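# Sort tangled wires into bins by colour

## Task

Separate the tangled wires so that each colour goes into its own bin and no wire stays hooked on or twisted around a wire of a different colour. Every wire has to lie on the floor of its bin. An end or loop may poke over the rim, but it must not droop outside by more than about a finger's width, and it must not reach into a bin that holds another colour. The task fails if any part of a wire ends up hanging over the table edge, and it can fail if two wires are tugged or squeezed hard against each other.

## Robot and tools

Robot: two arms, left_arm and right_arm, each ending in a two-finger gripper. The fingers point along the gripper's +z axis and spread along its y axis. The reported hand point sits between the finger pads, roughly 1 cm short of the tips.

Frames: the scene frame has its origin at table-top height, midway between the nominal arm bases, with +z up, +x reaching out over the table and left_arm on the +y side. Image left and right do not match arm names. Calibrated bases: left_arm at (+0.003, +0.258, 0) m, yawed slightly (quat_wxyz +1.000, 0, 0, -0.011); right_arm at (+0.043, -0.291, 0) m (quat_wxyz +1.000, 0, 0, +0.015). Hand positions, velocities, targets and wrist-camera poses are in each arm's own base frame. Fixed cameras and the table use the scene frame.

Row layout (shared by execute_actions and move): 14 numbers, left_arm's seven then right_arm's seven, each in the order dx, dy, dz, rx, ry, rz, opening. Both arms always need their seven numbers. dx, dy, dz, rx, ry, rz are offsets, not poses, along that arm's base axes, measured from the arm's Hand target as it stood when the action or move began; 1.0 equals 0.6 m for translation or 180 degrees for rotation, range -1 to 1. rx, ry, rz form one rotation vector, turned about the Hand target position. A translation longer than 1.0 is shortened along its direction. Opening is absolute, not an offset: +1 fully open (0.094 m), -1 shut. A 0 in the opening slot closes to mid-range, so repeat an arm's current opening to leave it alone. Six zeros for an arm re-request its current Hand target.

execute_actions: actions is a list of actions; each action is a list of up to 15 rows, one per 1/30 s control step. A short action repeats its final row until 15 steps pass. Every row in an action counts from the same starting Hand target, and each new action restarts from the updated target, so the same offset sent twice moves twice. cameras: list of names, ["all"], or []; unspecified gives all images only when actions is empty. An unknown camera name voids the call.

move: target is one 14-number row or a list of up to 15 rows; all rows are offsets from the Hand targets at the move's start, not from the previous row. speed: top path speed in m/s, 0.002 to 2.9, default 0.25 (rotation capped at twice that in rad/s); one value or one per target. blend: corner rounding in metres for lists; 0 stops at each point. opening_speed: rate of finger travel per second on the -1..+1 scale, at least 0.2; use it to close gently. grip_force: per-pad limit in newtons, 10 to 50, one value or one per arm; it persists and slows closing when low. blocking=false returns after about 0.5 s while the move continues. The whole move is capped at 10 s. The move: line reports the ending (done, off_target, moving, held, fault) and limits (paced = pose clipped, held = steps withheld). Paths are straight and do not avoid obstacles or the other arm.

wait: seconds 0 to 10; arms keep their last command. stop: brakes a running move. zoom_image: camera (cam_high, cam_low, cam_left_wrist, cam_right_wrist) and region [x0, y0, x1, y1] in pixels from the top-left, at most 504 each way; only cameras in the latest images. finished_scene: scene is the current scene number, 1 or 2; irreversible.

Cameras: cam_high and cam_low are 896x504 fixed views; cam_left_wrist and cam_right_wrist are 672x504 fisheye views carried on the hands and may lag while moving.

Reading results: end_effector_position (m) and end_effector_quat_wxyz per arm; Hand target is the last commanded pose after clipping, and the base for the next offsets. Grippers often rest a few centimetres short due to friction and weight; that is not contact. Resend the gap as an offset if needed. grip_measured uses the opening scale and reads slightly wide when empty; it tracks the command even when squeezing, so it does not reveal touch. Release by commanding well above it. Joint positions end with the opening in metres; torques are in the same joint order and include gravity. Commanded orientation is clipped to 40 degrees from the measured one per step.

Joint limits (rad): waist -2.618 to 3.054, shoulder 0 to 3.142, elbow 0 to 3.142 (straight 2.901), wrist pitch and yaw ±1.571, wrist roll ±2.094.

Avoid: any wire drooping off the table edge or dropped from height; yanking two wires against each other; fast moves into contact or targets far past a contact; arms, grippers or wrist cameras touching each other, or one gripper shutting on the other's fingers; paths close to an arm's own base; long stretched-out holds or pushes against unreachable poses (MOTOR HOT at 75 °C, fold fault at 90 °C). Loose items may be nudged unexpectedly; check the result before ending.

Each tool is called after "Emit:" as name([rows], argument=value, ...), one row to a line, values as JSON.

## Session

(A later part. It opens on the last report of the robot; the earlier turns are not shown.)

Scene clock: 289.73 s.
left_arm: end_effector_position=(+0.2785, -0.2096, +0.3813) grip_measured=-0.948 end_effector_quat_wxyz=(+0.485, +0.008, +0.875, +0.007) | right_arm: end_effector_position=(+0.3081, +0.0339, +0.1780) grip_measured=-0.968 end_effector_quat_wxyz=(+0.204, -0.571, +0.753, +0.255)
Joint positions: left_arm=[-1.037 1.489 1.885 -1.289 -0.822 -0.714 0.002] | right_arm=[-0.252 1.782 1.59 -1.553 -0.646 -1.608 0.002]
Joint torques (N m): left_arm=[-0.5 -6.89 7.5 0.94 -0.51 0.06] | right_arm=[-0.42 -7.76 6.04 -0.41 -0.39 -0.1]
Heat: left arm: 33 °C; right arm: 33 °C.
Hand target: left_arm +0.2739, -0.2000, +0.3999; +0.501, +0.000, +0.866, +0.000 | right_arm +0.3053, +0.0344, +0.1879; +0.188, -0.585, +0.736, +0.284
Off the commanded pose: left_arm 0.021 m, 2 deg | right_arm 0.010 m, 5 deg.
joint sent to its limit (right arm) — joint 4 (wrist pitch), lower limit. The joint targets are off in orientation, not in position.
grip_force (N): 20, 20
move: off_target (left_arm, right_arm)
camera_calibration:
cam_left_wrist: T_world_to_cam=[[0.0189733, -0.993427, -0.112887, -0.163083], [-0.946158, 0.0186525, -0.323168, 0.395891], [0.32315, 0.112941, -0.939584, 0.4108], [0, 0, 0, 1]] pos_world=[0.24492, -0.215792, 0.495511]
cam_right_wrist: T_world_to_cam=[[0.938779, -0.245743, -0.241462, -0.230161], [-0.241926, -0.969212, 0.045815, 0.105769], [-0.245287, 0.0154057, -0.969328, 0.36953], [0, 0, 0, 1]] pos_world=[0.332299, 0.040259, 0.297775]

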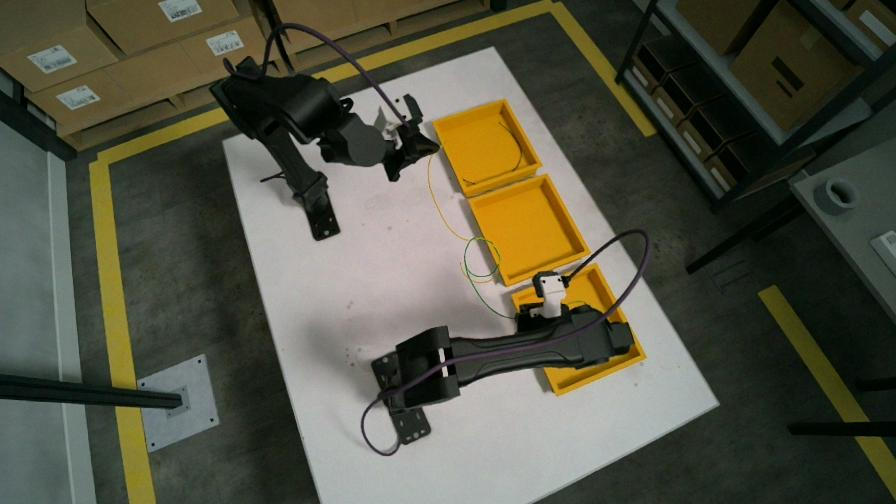

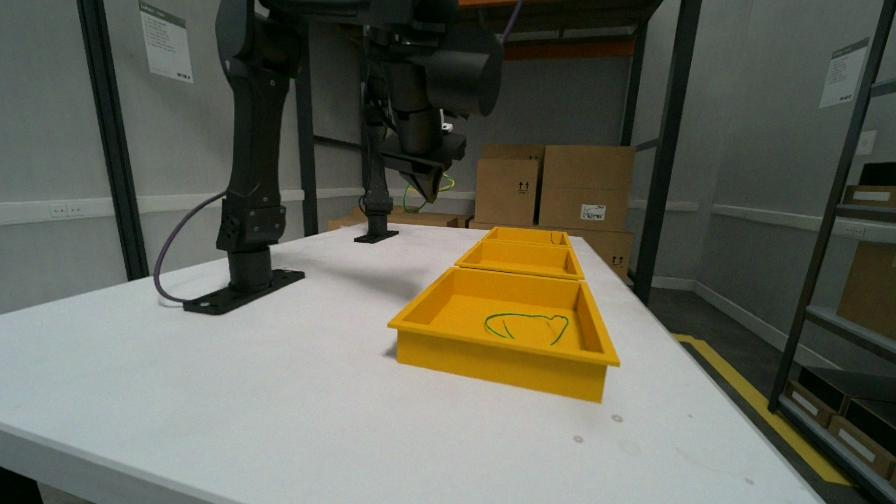

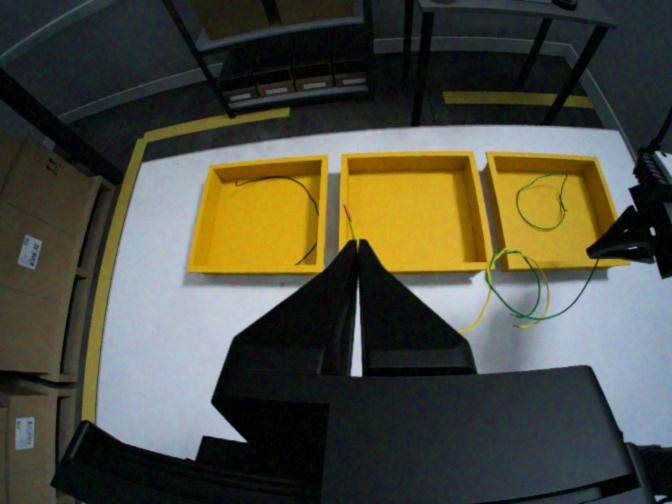

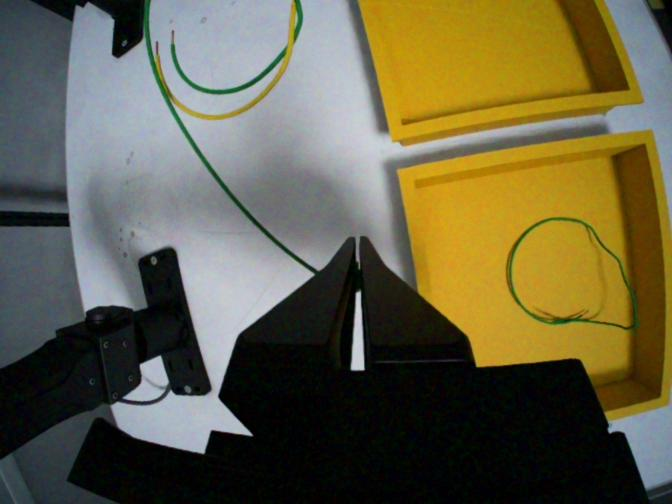

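Emit:
move(target=[0,0.12,0,0,0,0,-1,0.03,-0.04,0.0,0,0,0,-1], speed=0.05, cameras=["all"])

Emit:
zoom_image(camera="cam_high", region=[370, 120, 570, 320])

Emit:
zoom_image(camera="cam_left_wrist", region=[340, 150, 640, 400])

Scene clock: 292.00 s.
left_arm: end_effector_position=(+0.2740, -0.1331, +0.3943) grip_measured=-0.948 end_effector_quat_wxyz=(+0.489, +0.007, +0.872, +0.002) | right_arm: end_effector_position=(+0.3170, +0.0142, +0.1802) grip_measured=-0.968 end_effector_quat_wxyz=(+0.218, -0.566, +0.758, +0.239)
Joint positions: left_arm=[-0.84 1.253 1.733 -1.22 -0.686 -0.511 0.002] | right_arm=[-0.306 1.802 1.627 -1.555 -0.642 -1.642 0.002]
Joint torques (N m): left_arm=[0.51 -3.96 3.95 1.54 -0.34 0.06] | right_arm=[-0.76 -5.39 8.9 -0.35 -0.33 -0.12]
Heat: left arm: 33 °C; right arm: 33 °C.
Hand target: left_arm +0.2739, -0.1280, +0.3999; +0.500, +0.000, +0.866, +0.000 | right_arm +0.3233, +0.0103, +0.1878; +0.188, -0.585, +0.736, +0.284
Off the commanded pose: left_arm 0.008 m, 2 deg | right_arm 0.011 m, 7 deg.
joint sent to its limit (right arm) — joint 4 (wrist pitch), lower limit. The joint targets are off in orientation, not in position.
grip_force (N): 20, 20
move: off_target (right_arm)
camera_calibration:
cam_left_wrist: T_world_to_cam=[[0.0165104, -0.994585, -0.102603, -0.0890573], [-0.942839, 0.0186729, -0.332724, 0.397316], [0.332839, 0.102231, -0.937426, 0.41087], [0, 0, 0, 1]] pos_world=[0.239322, -0.137998, 0.50822]
cam_right_wrist: T_world_to_cam=[[0.939671, -0.272669, -0.206565, -0.249025], [-0.269099, -0.962025, 0.0457437, 0.0973271], [-0.211194, 0.0126026, -0.977363, 0.364846], [0, 0, 0, 1]] pos_world=[0.337246, 0.0211318, 0.300695]

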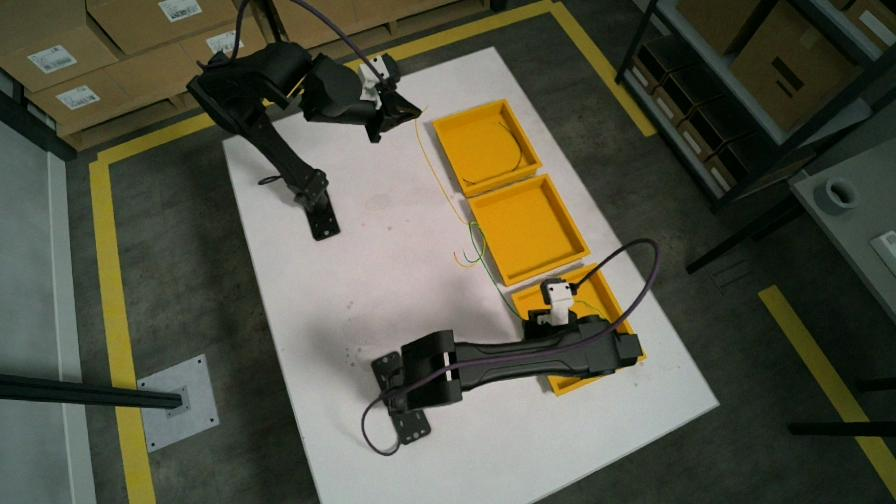

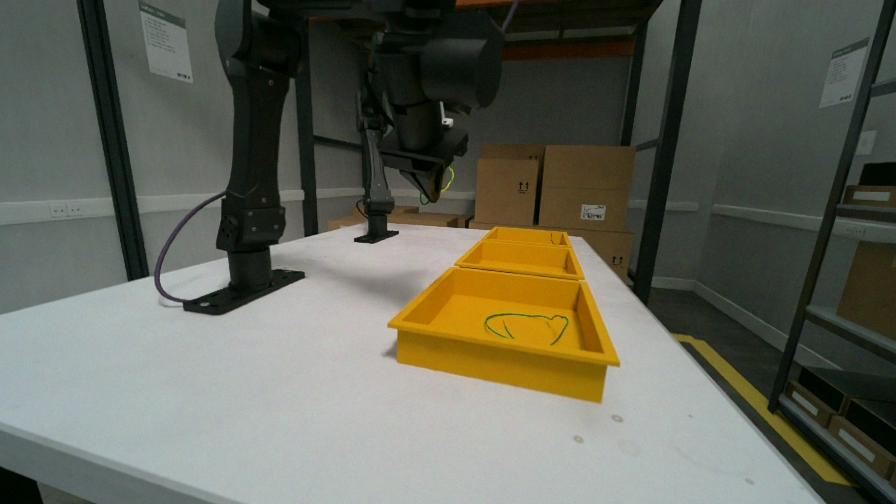

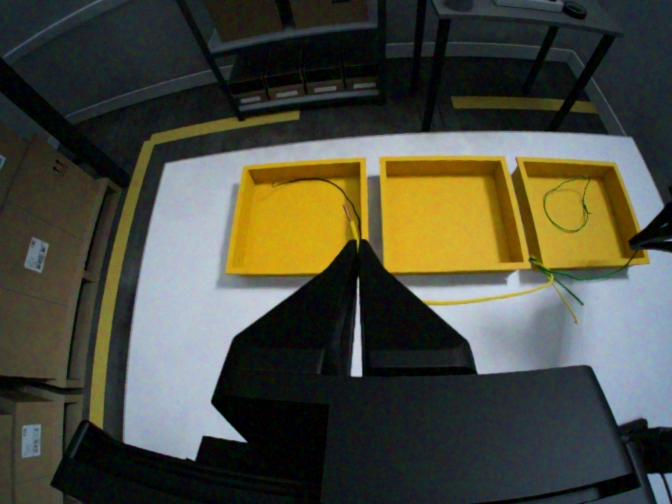

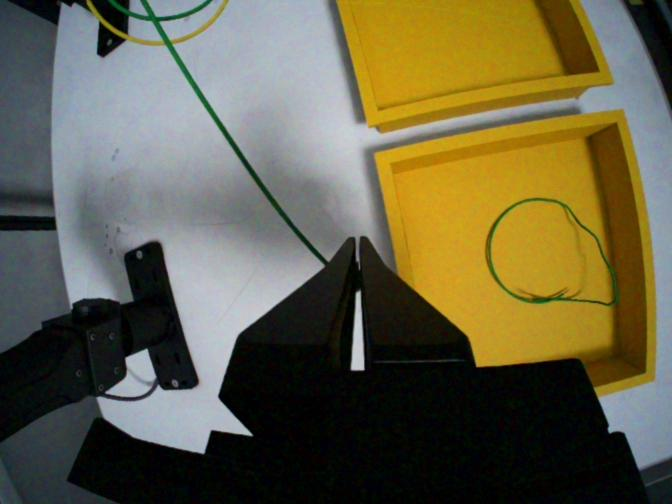

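Scaled by 2.520.

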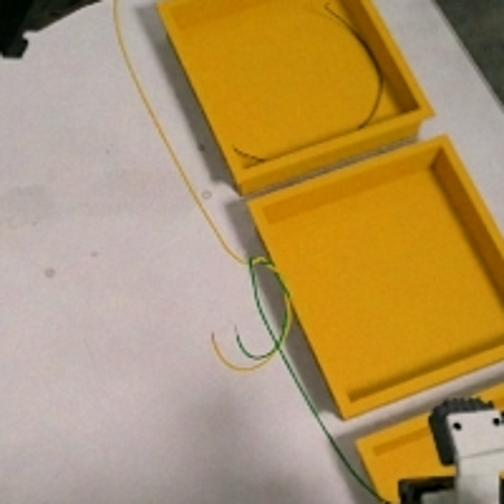

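Scaled by 1.680 from the camera's 672x504 image, which has a finer 960x720 frame.

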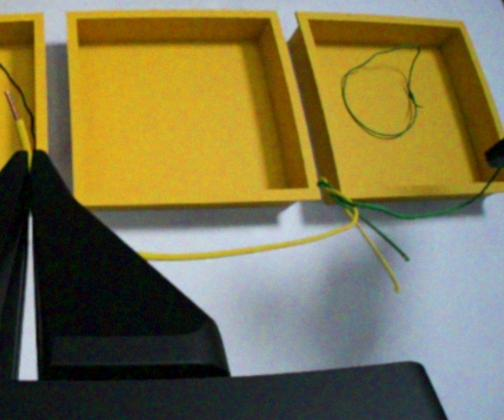

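Emit:
move(target=[0,0.07,0,0,0,0,-1,0.0,0,0.0,0,0,0,-1], speed=0.04, cameras=["all"])

Emit:
zoom_image(camera="cam_high", region=[420, 180, 540, 300])

Emit:
zoom_image(camera="cam_left_wrist", region=[400, 150, 640, 350])

Emit:
zoom_image(camera="cam_low", region=[360, 80, 500, 240])

Scene clock: 293.87 s.
left_arm: end_effector_position=(+0.2741, -0.0924, +0.3937) grip_measured=-0.948 end_effector_quat_wxyz=(+0.486, +0.008, +0.874, -0.003) | right_arm: end_effector_position=(+0.3158, +0.0146, +0.1804) grip_measured=-0.968 end_effector_quat_wxyz=(+0.216, -0.565, +0.758, +0.241)
Joint positions: left_arm=[-0.647 1.145 1.658 -1.168 -0.526 -0.364 0.002] | right_arm=[-0.306 1.802 1.627 -1.561 -0.642 -1.642 0.002]
Joint torques (N m): left_arm=[0.69 -2.99 3.9 1.66 -0.3 0.08] | right_arm=[-0.75 -5.37 8.9 -0.31 -0.33 -0.11]
Heat: left arm: 33 °C; right arm: 33 °C.
Hand target: left_arm +0.2739, -0.0860, +0.3998; +0.500, +0.000, +0.866, +0.000 | right_arm +0.3233, +0.0103, +0.1879; +0.188, -0.585, +0.736, +0.284
Off the commanded pose: left_arm 0.009 m, 2 deg | right_arm 0.011 m, 7 deg.
joint sent to its limit (right arm) — joint 4 (wrist pitch), lower limit. The joint targets are off in orientation, not in position.
grip_force (N): 20, 20
move: off_target (right_arm)
camera_calibration:
cam_left_wrist: T_world_to_cam=[[0.00905001, -0.995383, -0.0955569, -0.0493978], [-0.944745, 0.0228036, -0.327012, 0.395045], [0.327682, 0.0932363, -0.940176, 0.407853], [0, 0, 0, 1]] pos_world=[0.240018, -0.0962049, 0.507918]
cam_right_wrist: T_world_to_cam=[[0.938549, -0.272273, -0.212116, -0.246441], [-0.2688, -0.962115, 0.0456145, 0.0973206], [-0.2165, 0.0142055, -0.976179, 0.366229], [0, 0, 0, 1]] pos_world=[0.336746, 0.0213319, 0.300792]

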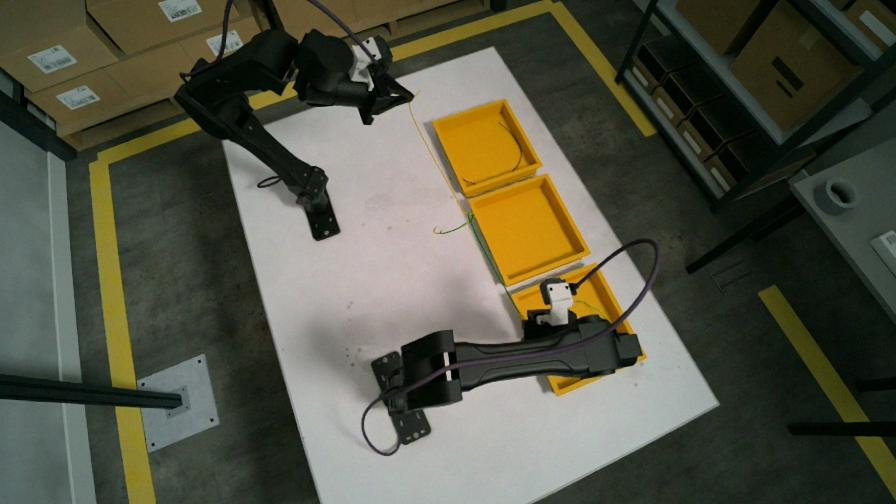

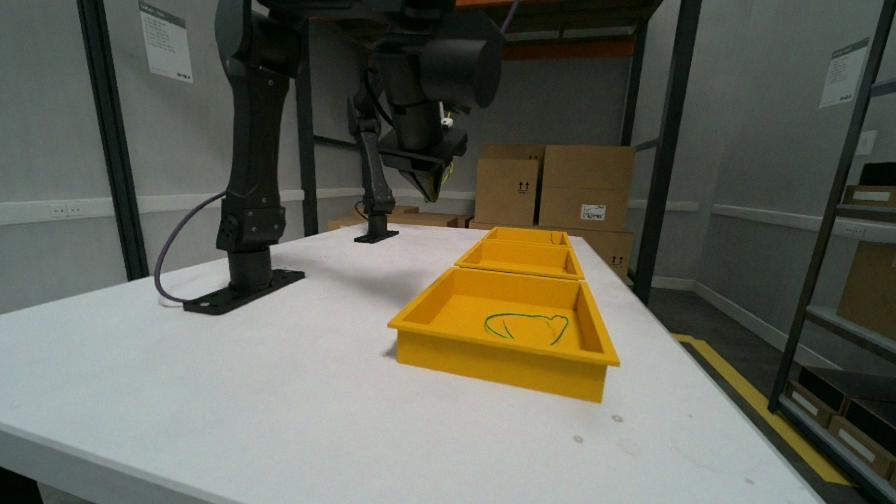

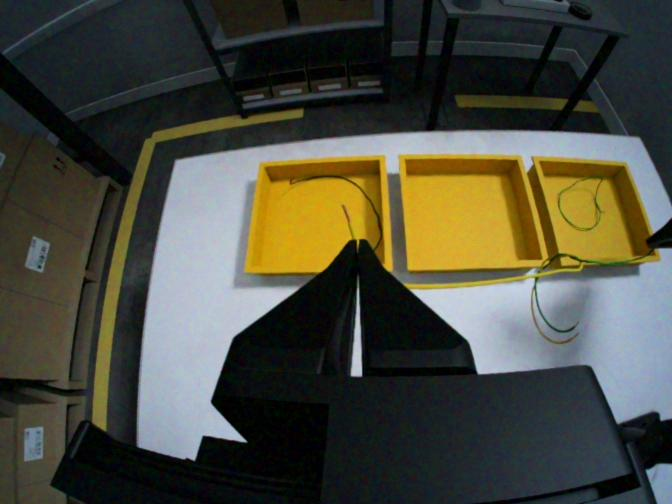

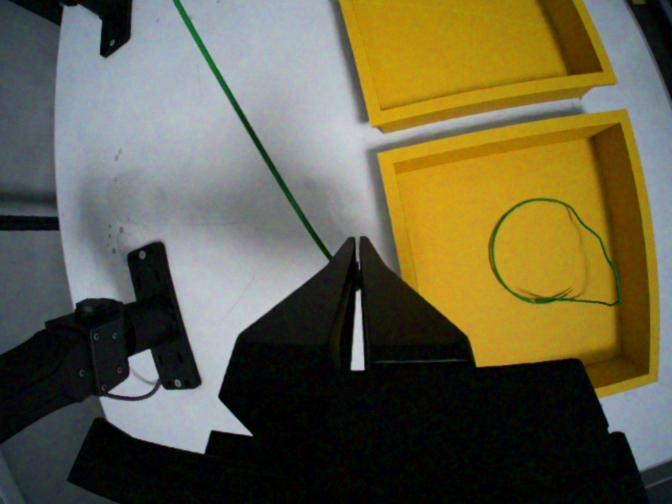

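Scaled by 4.200.

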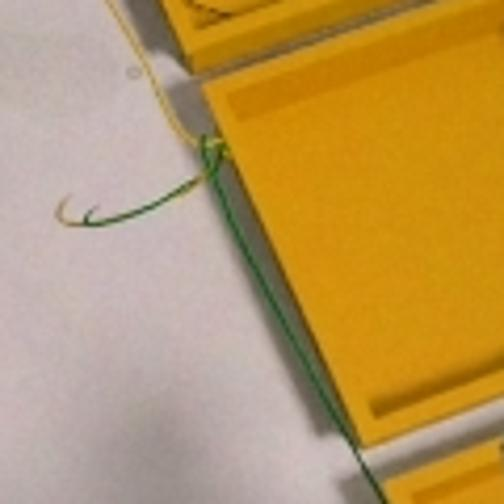

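Scaled by 2.100 from the camera's 672x504 image, which has a finer 960x720 frame.

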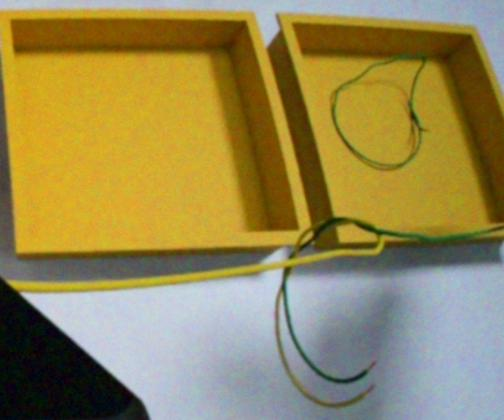

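Scaled by 3.150.

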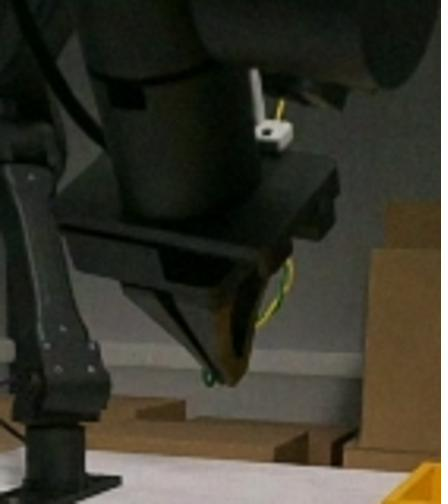

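Emit:
move(target=[0,0.05,0,0,0,0,-1,0.0,0,0.0,0,0,0,-1], speed=0.03, cameras=["cam_high","cam_left_wrist"])

Emit:
zoom_image(camera="cam_high", region=[420, 180, 540, 300])

Emit:
zoom_image(camera="cam_left_wrist", region=[440, 170, 640, 350])

Scene clock: 295.57 s.
left_arm: end_effector_position=(+0.2740, -0.0627, +0.3930) grip_measured=-0.948 end_effector_quat_wxyz=(+0.484, +0.008, +0.875, -0.006) | right_arm: end_effector_position=(+0.3148, +0.0155, +0.1811) grip_measured=-0.968 end_effector_quat_wxyz=(+0.216, -0.564, +0.758, +0.245)
Joint positions: left_arm=[-0.462 1.086 1.621 -1.141 -0.369 -0.248 0.002] | right_arm=[-0.306 1.802 1.627 -1.567 -0.647 -1.642 0.002]
Joint torques (N m): left_arm=[0.79 -2.4 3.96 1.8 -0.27 0.1] | right_arm=[-0.73 -5.42 8.85 -0.27 -0.32 -0.1]
Heat: left arm: 33 °C; right arm: 33 °C.
Hand target: left_arm +0.2738, -0.0560, +0.3999; +0.501, +0.000, +0.866, +0.000 | right_arm +0.3233, +0.0104, +0.1879; +0.188, -0.585, +0.736, +0.284
Off the commanded pose: left_arm 0.010 m, 2 deg | right_arm 0.012 m, 7 deg.
joint read past its limit (right arm) — joint 4 (wrist pitch), lower limit.
joint sent to its limit (right arm) — joint 4 (wrist pitch), lower limit. The joint targets are off in orientation, not in position.
grip_force (N): 20, 20
move: off_target (right_arm)
camera_calibration:
cam_left_wrist: T_world_to_cam=[[0.00512079, -0.996003, -0.0891779, -0.021437], [-0.946231, 0.0240192, -0.322598, 0.392821], [0.32345, 0.0860349, -0.942326, 0.405917], [0, 0, 0, 1]] pos_world=[0.240515, -0.0657095, 0.507317]
Images, in order (width x height): cam_high 896x504, cam_left_wrist 672x504.

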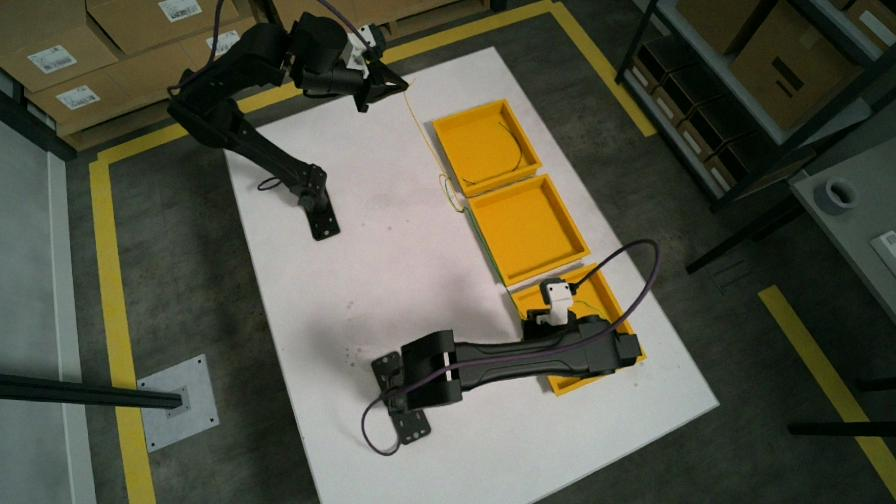

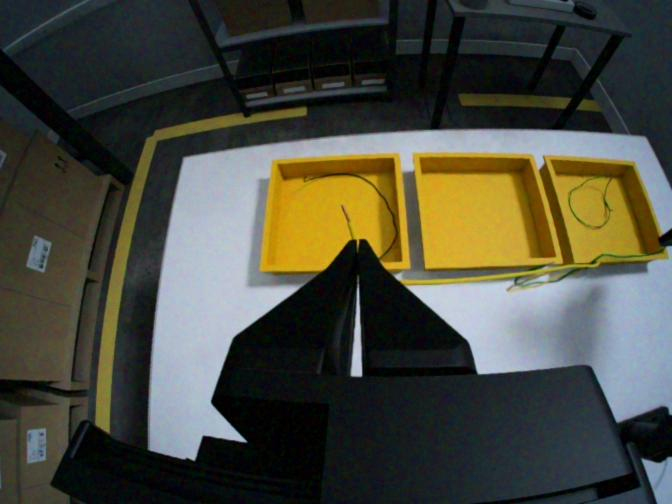

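Scaled by 4.200.

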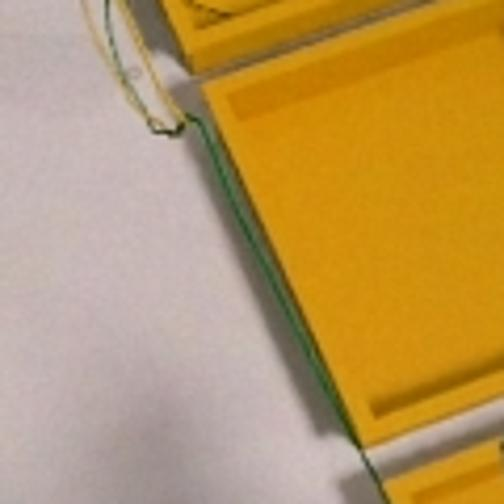

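Scaled by 2.520 from the camera's 672x504 image, which has a finer 960x720 frame.

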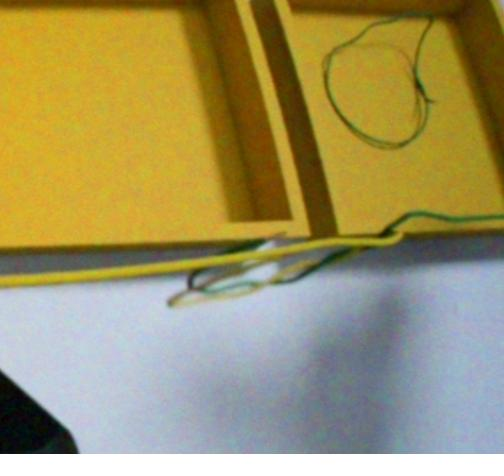

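Emit:
move(target=[0,0.035,0,0,0,0,-1,0.0,0,0.0,0,0,0,-1], speed=0.03, cameras=["cam_high","cam_left_wrist"])

Emit:
zoom_image(camera="cam_high", region=[400, 140, 540, 280])

Emit:
zoom_image(camera="cam_left_wrist", region=[440, 170, 640, 350])

Scene clock: 297.47 s.
left_arm: end_effector_position=(+0.2739, -0.0409, +0.3927) grip_measured=-0.948 end_effector_quat_wxyz=(+0.483, +0.007, +0.875, -0.007) | right_arm: end_effector_position=(+0.3148, +0.0155, +0.1811) grip_measured=-0.968 end_effector_quat_wxyz=(+0.216, -0.564, +0.758, +0.245)
Joint positions: left_arm=[-0.308 1.057 1.605 -1.128 -0.24 -0.162 0.002] | right_arm=[-0.306 1.802 1.627 -1.567 -0.647 -1.642 0.002]
Joint torques (N m): left_arm=[0.77 -2.1 3.99 1.84 -0.22 0.09] | right_arm=[-0.75 -5.37 8.85 -0.26 -0.32 -0.1]
Heat: left arm: 33 °C; right arm: 33 °C.
Hand target: left_arm +0.2738, -0.0350, +0.3999; +0.500, +0.000, +0.866, +0.000 | right_arm +0.3233, +0.0104, +0.1879; +0.188, -0.585, +0.736, +0.284
Off the commanded pose: left_arm 0.009 m, 3 deg | right_arm 0.012 m, 7 deg.
joint read past its limit (right arm) — joint 4 (wrist pitch), lower limit.
joint sent to its limit (right arm) — joint 4 (wrist pitch), lower limit. The joint targets are off in orientation, not in position.
grip_force (N): 20, 20
move: off_target (left_arm, right_arm)
camera_calibration:
cam_left_wrist: T_world_to_cam=[[0.00730364, -0.996246, -0.0862539, -0.00146274], [-0.946965, 0.02082, -0.32066, 0.391469], [0.321252, 0.0840215, -0.943259, 0.404676], [0, 0, 0, 1]] pos_world=[0.240715, -0.0436091, 0.507117]
Images, in order (width x height): cam_high 896x504, cam_left_wrist 672x504.

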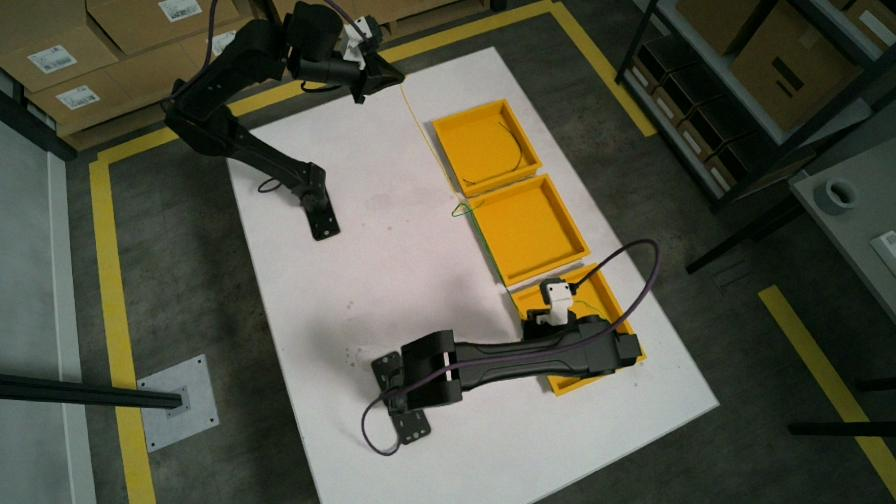

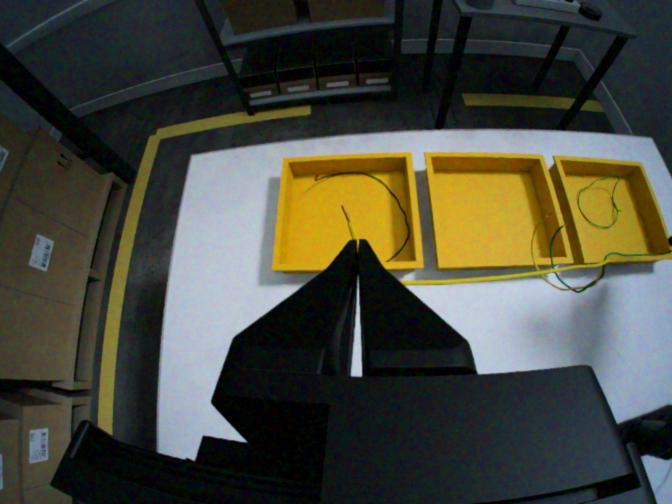

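Scaled by 3.600.

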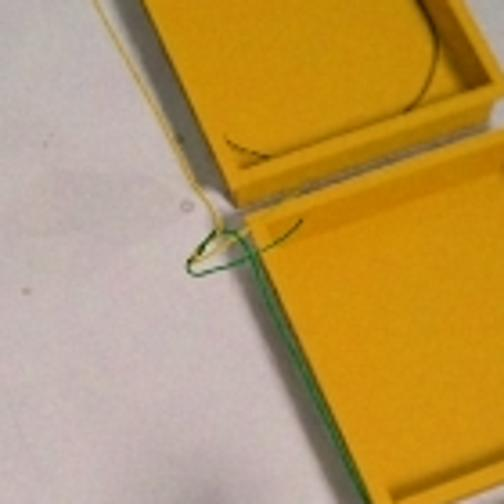

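Scaled by 2.520 from the camera's 672x504 image, which has a finer 960x720 frame.

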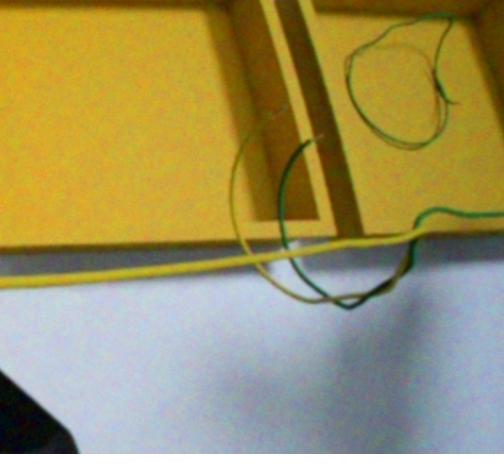

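Emit:
move(target=[0,0.035,0,0,0,0,-1,0.0,0,0.0,0,0,0,-1], speed=0.03, cameras=["cam_high","cam_left_wrist"])

Emit:
zoom_image(camera="cam_high", region=[400, 140, 540, 280])

Emit:
zoom_image(camera="cam_left_wrist", region=[460, 170, 660, 350])

Scene clock: 298.87 s.
left_arm: end_effector_position=(+0.2738, -0.0196, +0.3923) grip_measured=-0.948 end_effector_quat_wxyz=(+0.482, +0.005, +0.876, -0.009) | right_arm: end_effector_position=(+0.3148, +0.0155, +0.1811) grip_measured=-0.968 end_effector_quat_wxyz=(+0.216, -0.564, +0.758, +0.245)
Joint positions: left_arm=[-0.137 1.041 1.595 -1.121 -0.095 -0.074 0.002] | right_arm=[-0.306 1.802 1.627 -1.567 -0.647 -1.642 0.002]
Joint torques (N m): left_arm=[0.81 -1.91 3.96 1.92 -0.16 0.08] | right_arm=[-0.77 -5.38 8.88 -0.25 -0.32 -0.1]
Heat: left arm: 33 °C; right arm: 34 °C.
Hand target: left_arm +0.2739, -0.0140, +0.3999; +0.500, +0.000, +0.866, +0.000 | right_arm +0.3233, +0.0103, +0.1879; +0.188, -0.585, +0.736, +0.284
Off the commanded pose: left_arm 0.009 m, 3 deg | right_arm 0.012 m, 7 deg.
joint read past its limit (right arm) — joint 4 (wrist pitch), lower limit.
joint sent to its limit (right arm) — joint 4 (wrist pitch), lower limit. The joint targets are off in orientation, not in position.
grip_force (N): 20, 20
move: off_target (left_arm, right_arm)
camera_calibration:
cam_left_wrist: T_world_to_cam=[[0.00751969, -0.99669, -0.080952, 0.0175772], [-0.947706, 0.0187265, -0.318596, 0.390192], [0.319057, 0.0791144, -0.944427, 0.403504], [0, 0, 0, 1]] pos_world=[0.240914, -0.0217109, 0.506817]
Images, in order (width x height): cam_high 896x504, cam_left_wrist 672x504.

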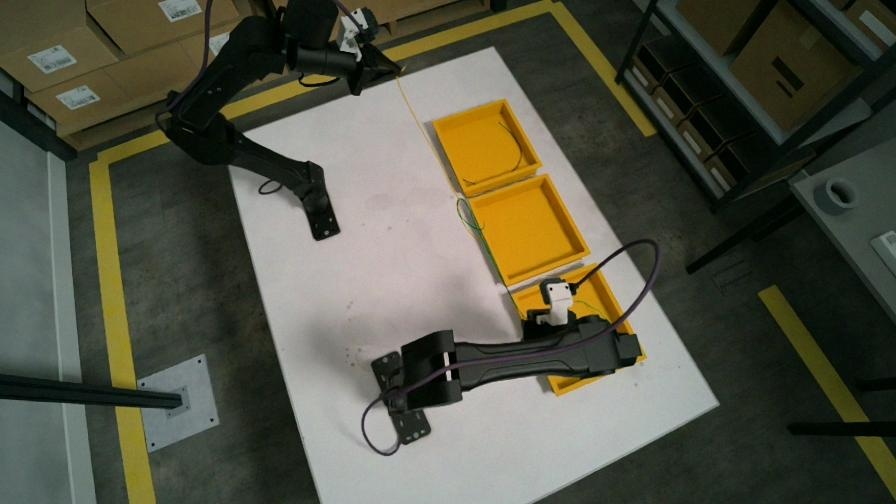

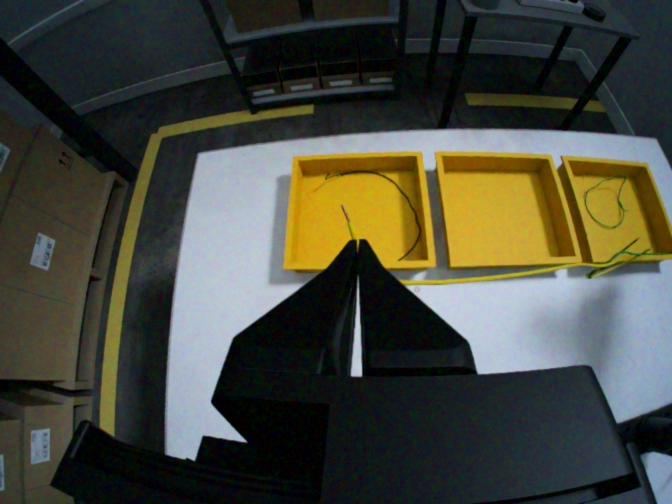

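Scaled by 3.600.

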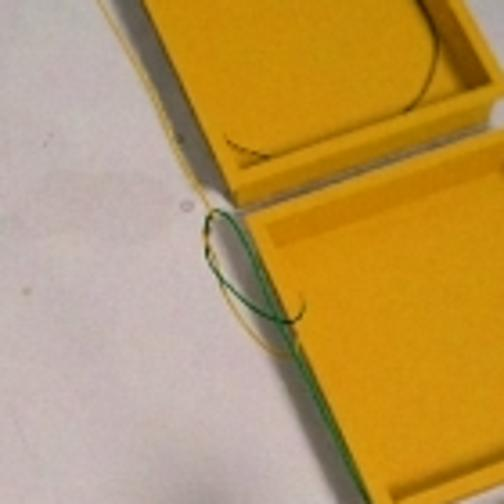

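Scaled by 2.520 from the camera's 672x504 image, which has a finer 960x720 frame.

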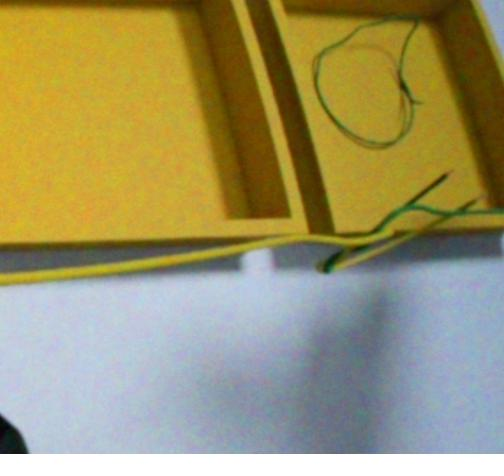

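Emit:
move(target=[0,0.035,0,0,0,0,-1,0.0,0,0.0,0,0,0,-1], speed=0.03, cameras=["cam_high","cam_left_wrist"])

Emit:
zoom_image(camera="cam_high", region=[400, 140, 540, 280])

Emit:
zoom_image(camera="cam_left_wrist", region=[460, 170, 660, 350])

Scene clock: 300.27 s.
left_arm: end_effector_position=(+0.2745, +0.0015, +0.3920) grip_measured=-0.948 end_effector_quat_wxyz=(+0.482, +0.003, +0.876, -0.012) | right_arm: end_effector_position=(+0.3147, +0.0163, +0.1817) grip_measured=-0.968 end_effector_quat_wxyz=(+0.218, -0.563, +0.758, +0.247)
Joint positions: left_arm=[0.04 1.041 1.595 -1.121 0.058 0.015 0.002] | right_arm=[-0.306 1.802 1.627 -1.569 -0.652 -1.642 0.002]
Joint torques (N m): left_arm=[0.83 -2.1 3.86 1.93 -0.11 0.11] | right_arm=[-0.72 -5.42 8.85 -0.22 -0.27 -0.1]
Heat: left arm: 33 °C; right arm: 34 °C.
Hand target: left_arm +0.2738, +0.0070, +0.3998; +0.500, +0.000, +0.866, +0.000 | right_arm +0.3232, +0.0104, +0.1879; +0.188, -0.585, +0.736, +0.285
Off the commanded pose: left_arm 0.010 m, 3 deg | right_arm 0.012 m, 7 deg.
joint read past its limit (right arm) — joint 4 (wrist pitch), lower limit.
joint sent to its limit (right arm) — joint 4 (wrist pitch), lower limit. The joint targets are off in orientation, not in position.
grip_force (N): 20, 20
move: off_target (left_arm, right_arm)
camera_calibration:
cam_left_wrist: T_world_to_cam=[[0.00849384, -0.997219, -0.0740355, 0.0356403], [-0.948333, 0.0154498, -0.3169, 0.389864], [0.317163, 0.072902, -0.945565, 0.402332], [0, 0, 0, 1]] pos_world=[0.241814, 0.00018709, 0.506618]
Images, in order (width x height): cam_high 896x504, cam_left_wrist 672x504.

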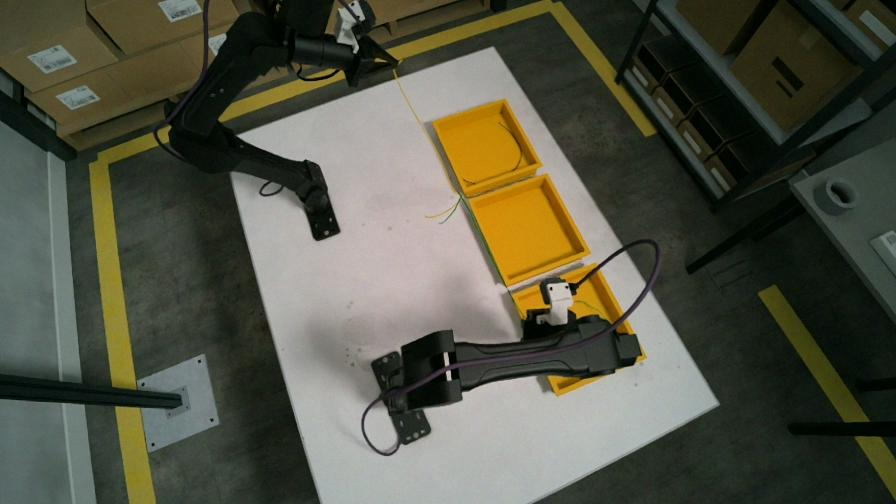

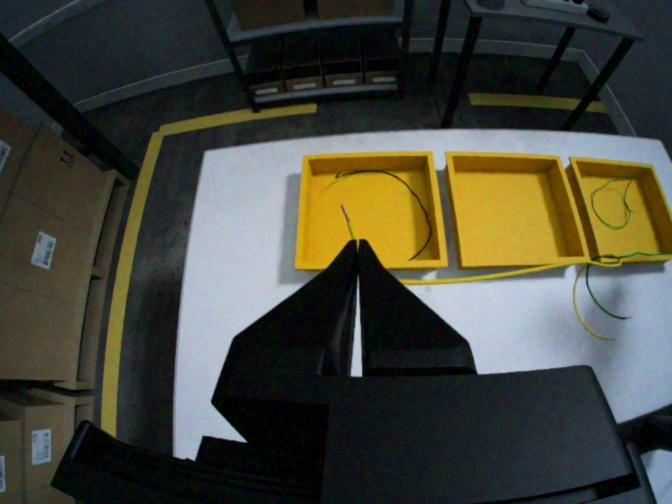

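Scaled by 3.600.

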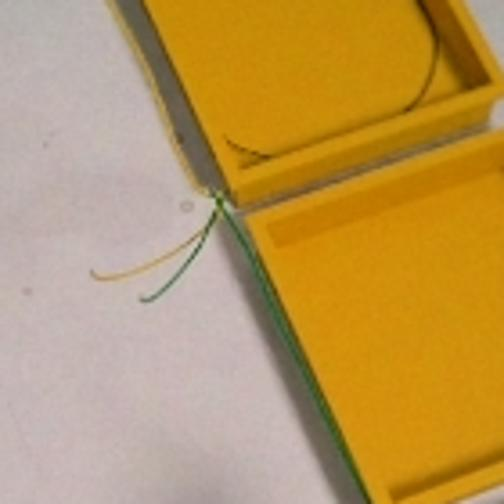

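Scaled by 2.520 from the camera's 672x504 image, which has a finer 960x720 frame.

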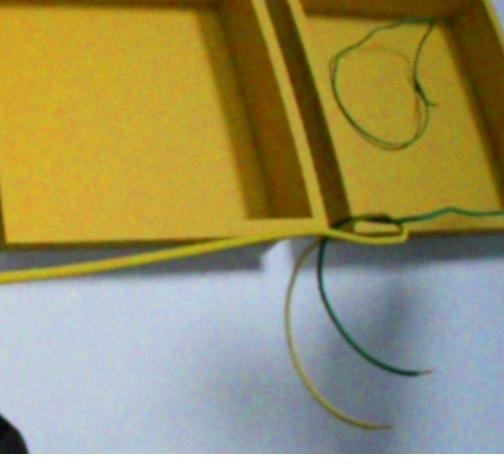

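Emit:
move(target=[0,0.035,0,0,0,0,-1,0.0,0,0.0,0,0,0,-1], speed=0.03, cameras=["cam_high","cam_left_wrist"])

Emit:
zoom_image(camera="cam_high", region=[400, 140, 540, 280])

Emit:
zoom_image(camera="cam_left_wrist", region=[460, 170, 660, 350])

Scene clock: 301.67 s.
left_arm: end_effector_position=(+0.2728, +0.0231, +0.3939) grip_measured=-0.948 end_effector_quat_wxyz=(+0.487, +0.001, +0.873, -0.013) | right_arm: end_effector_position=(+0.3147, +0.0163, +0.1817) grip_measured=-0.968 end_effector_quat_wxyz=(+0.218, -0.563, +0.758, +0.247)
Joint positions: left_arm=[0.215 1.041 1.595 -1.121 0.206 0.104 0.002] | right_arm=[-0.306 1.802 1.627 -1.569 -0.652 -1.642 0.002]
Joint torques (N m): left_arm=[0.8 -1.13 4.3 1.86 -0.01 0.08] | right_arm=[-0.73 -5.39 8.91 -0.24 -0.27 -0.11]
Heat: left arm: 34 °C; right arm: 34 °C.
Hand target: left_arm +0.2739, +0.0280, +0.3999; +0.500, +0.000, +0.866, +0.000 | right_arm +0.3232, +0.0104, +0.1879; +0.188, -0.585, +0.736, +0.285
Off the commanded pose: left_arm 0.008 m, 2 deg | right_arm 0.012 m, 7 deg.
joint read past its limit (right arm) — joint 4 (wrist pitch), lower limit.
joint sent to its limit (right arm) — joint 4 (wrist pitch), lower limit. The joint targets are off in orientation, not in position.
grip_force (N): 20, 20
move: off_target (right_arm)
camera_calibration:
cam_left_wrist: T_world_to_cam=[[0.0128812, -0.997401, -0.0708964, 0.0547818], [-0.94445, 0.0111503, -0.328465, 0.392022], [0.328402, 0.0711891, -0.941852, 0.398658], [0, 0, 0, 1]] pos_world=[0.23862, 0.0218881, 0.508126]
Images, in order (width x height): cam_high 896x504, cam_left_wrist 672x504.

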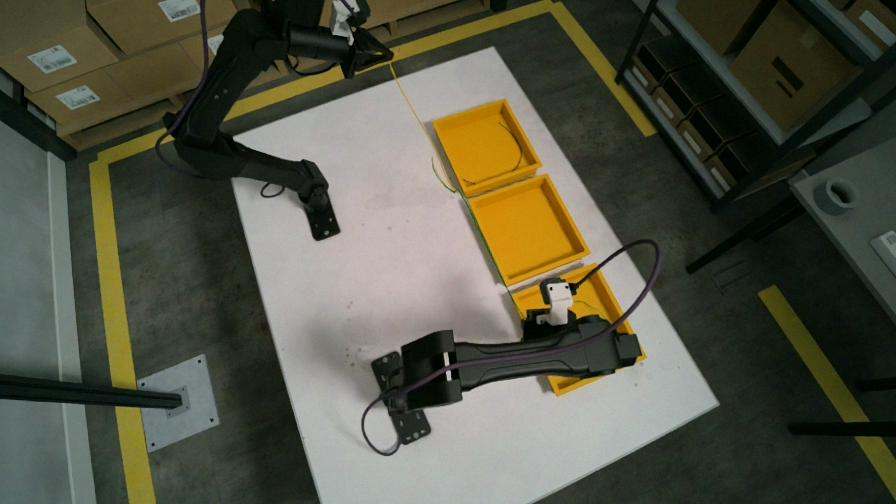

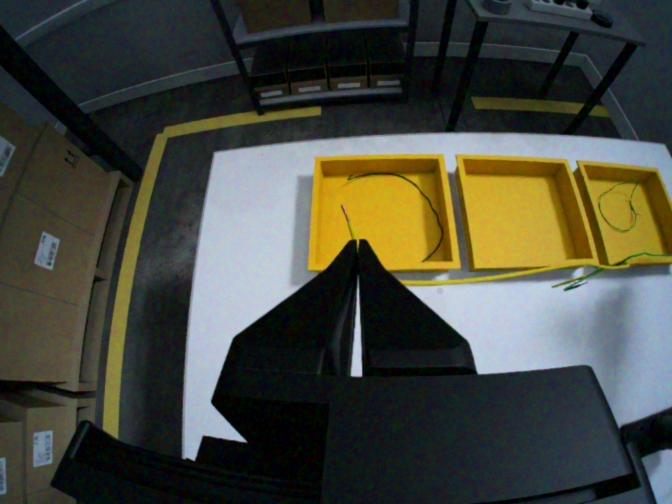

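Scaled by 3.600.

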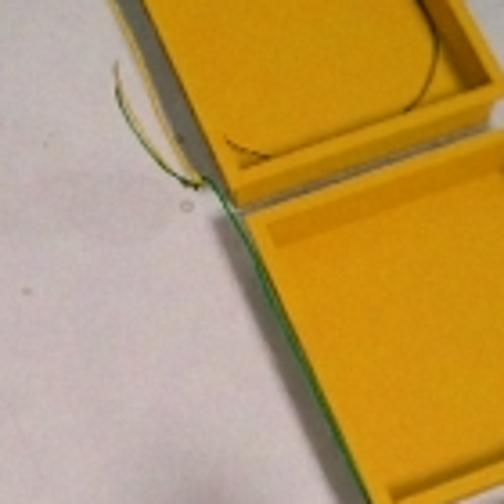

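Scaled by 2.520 from the camera's 672x504 image, which has a finer 960x720 frame.

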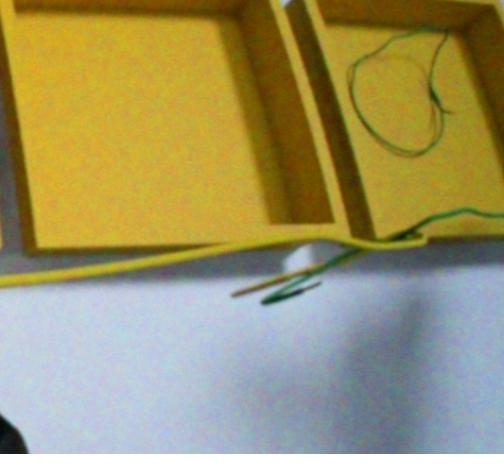

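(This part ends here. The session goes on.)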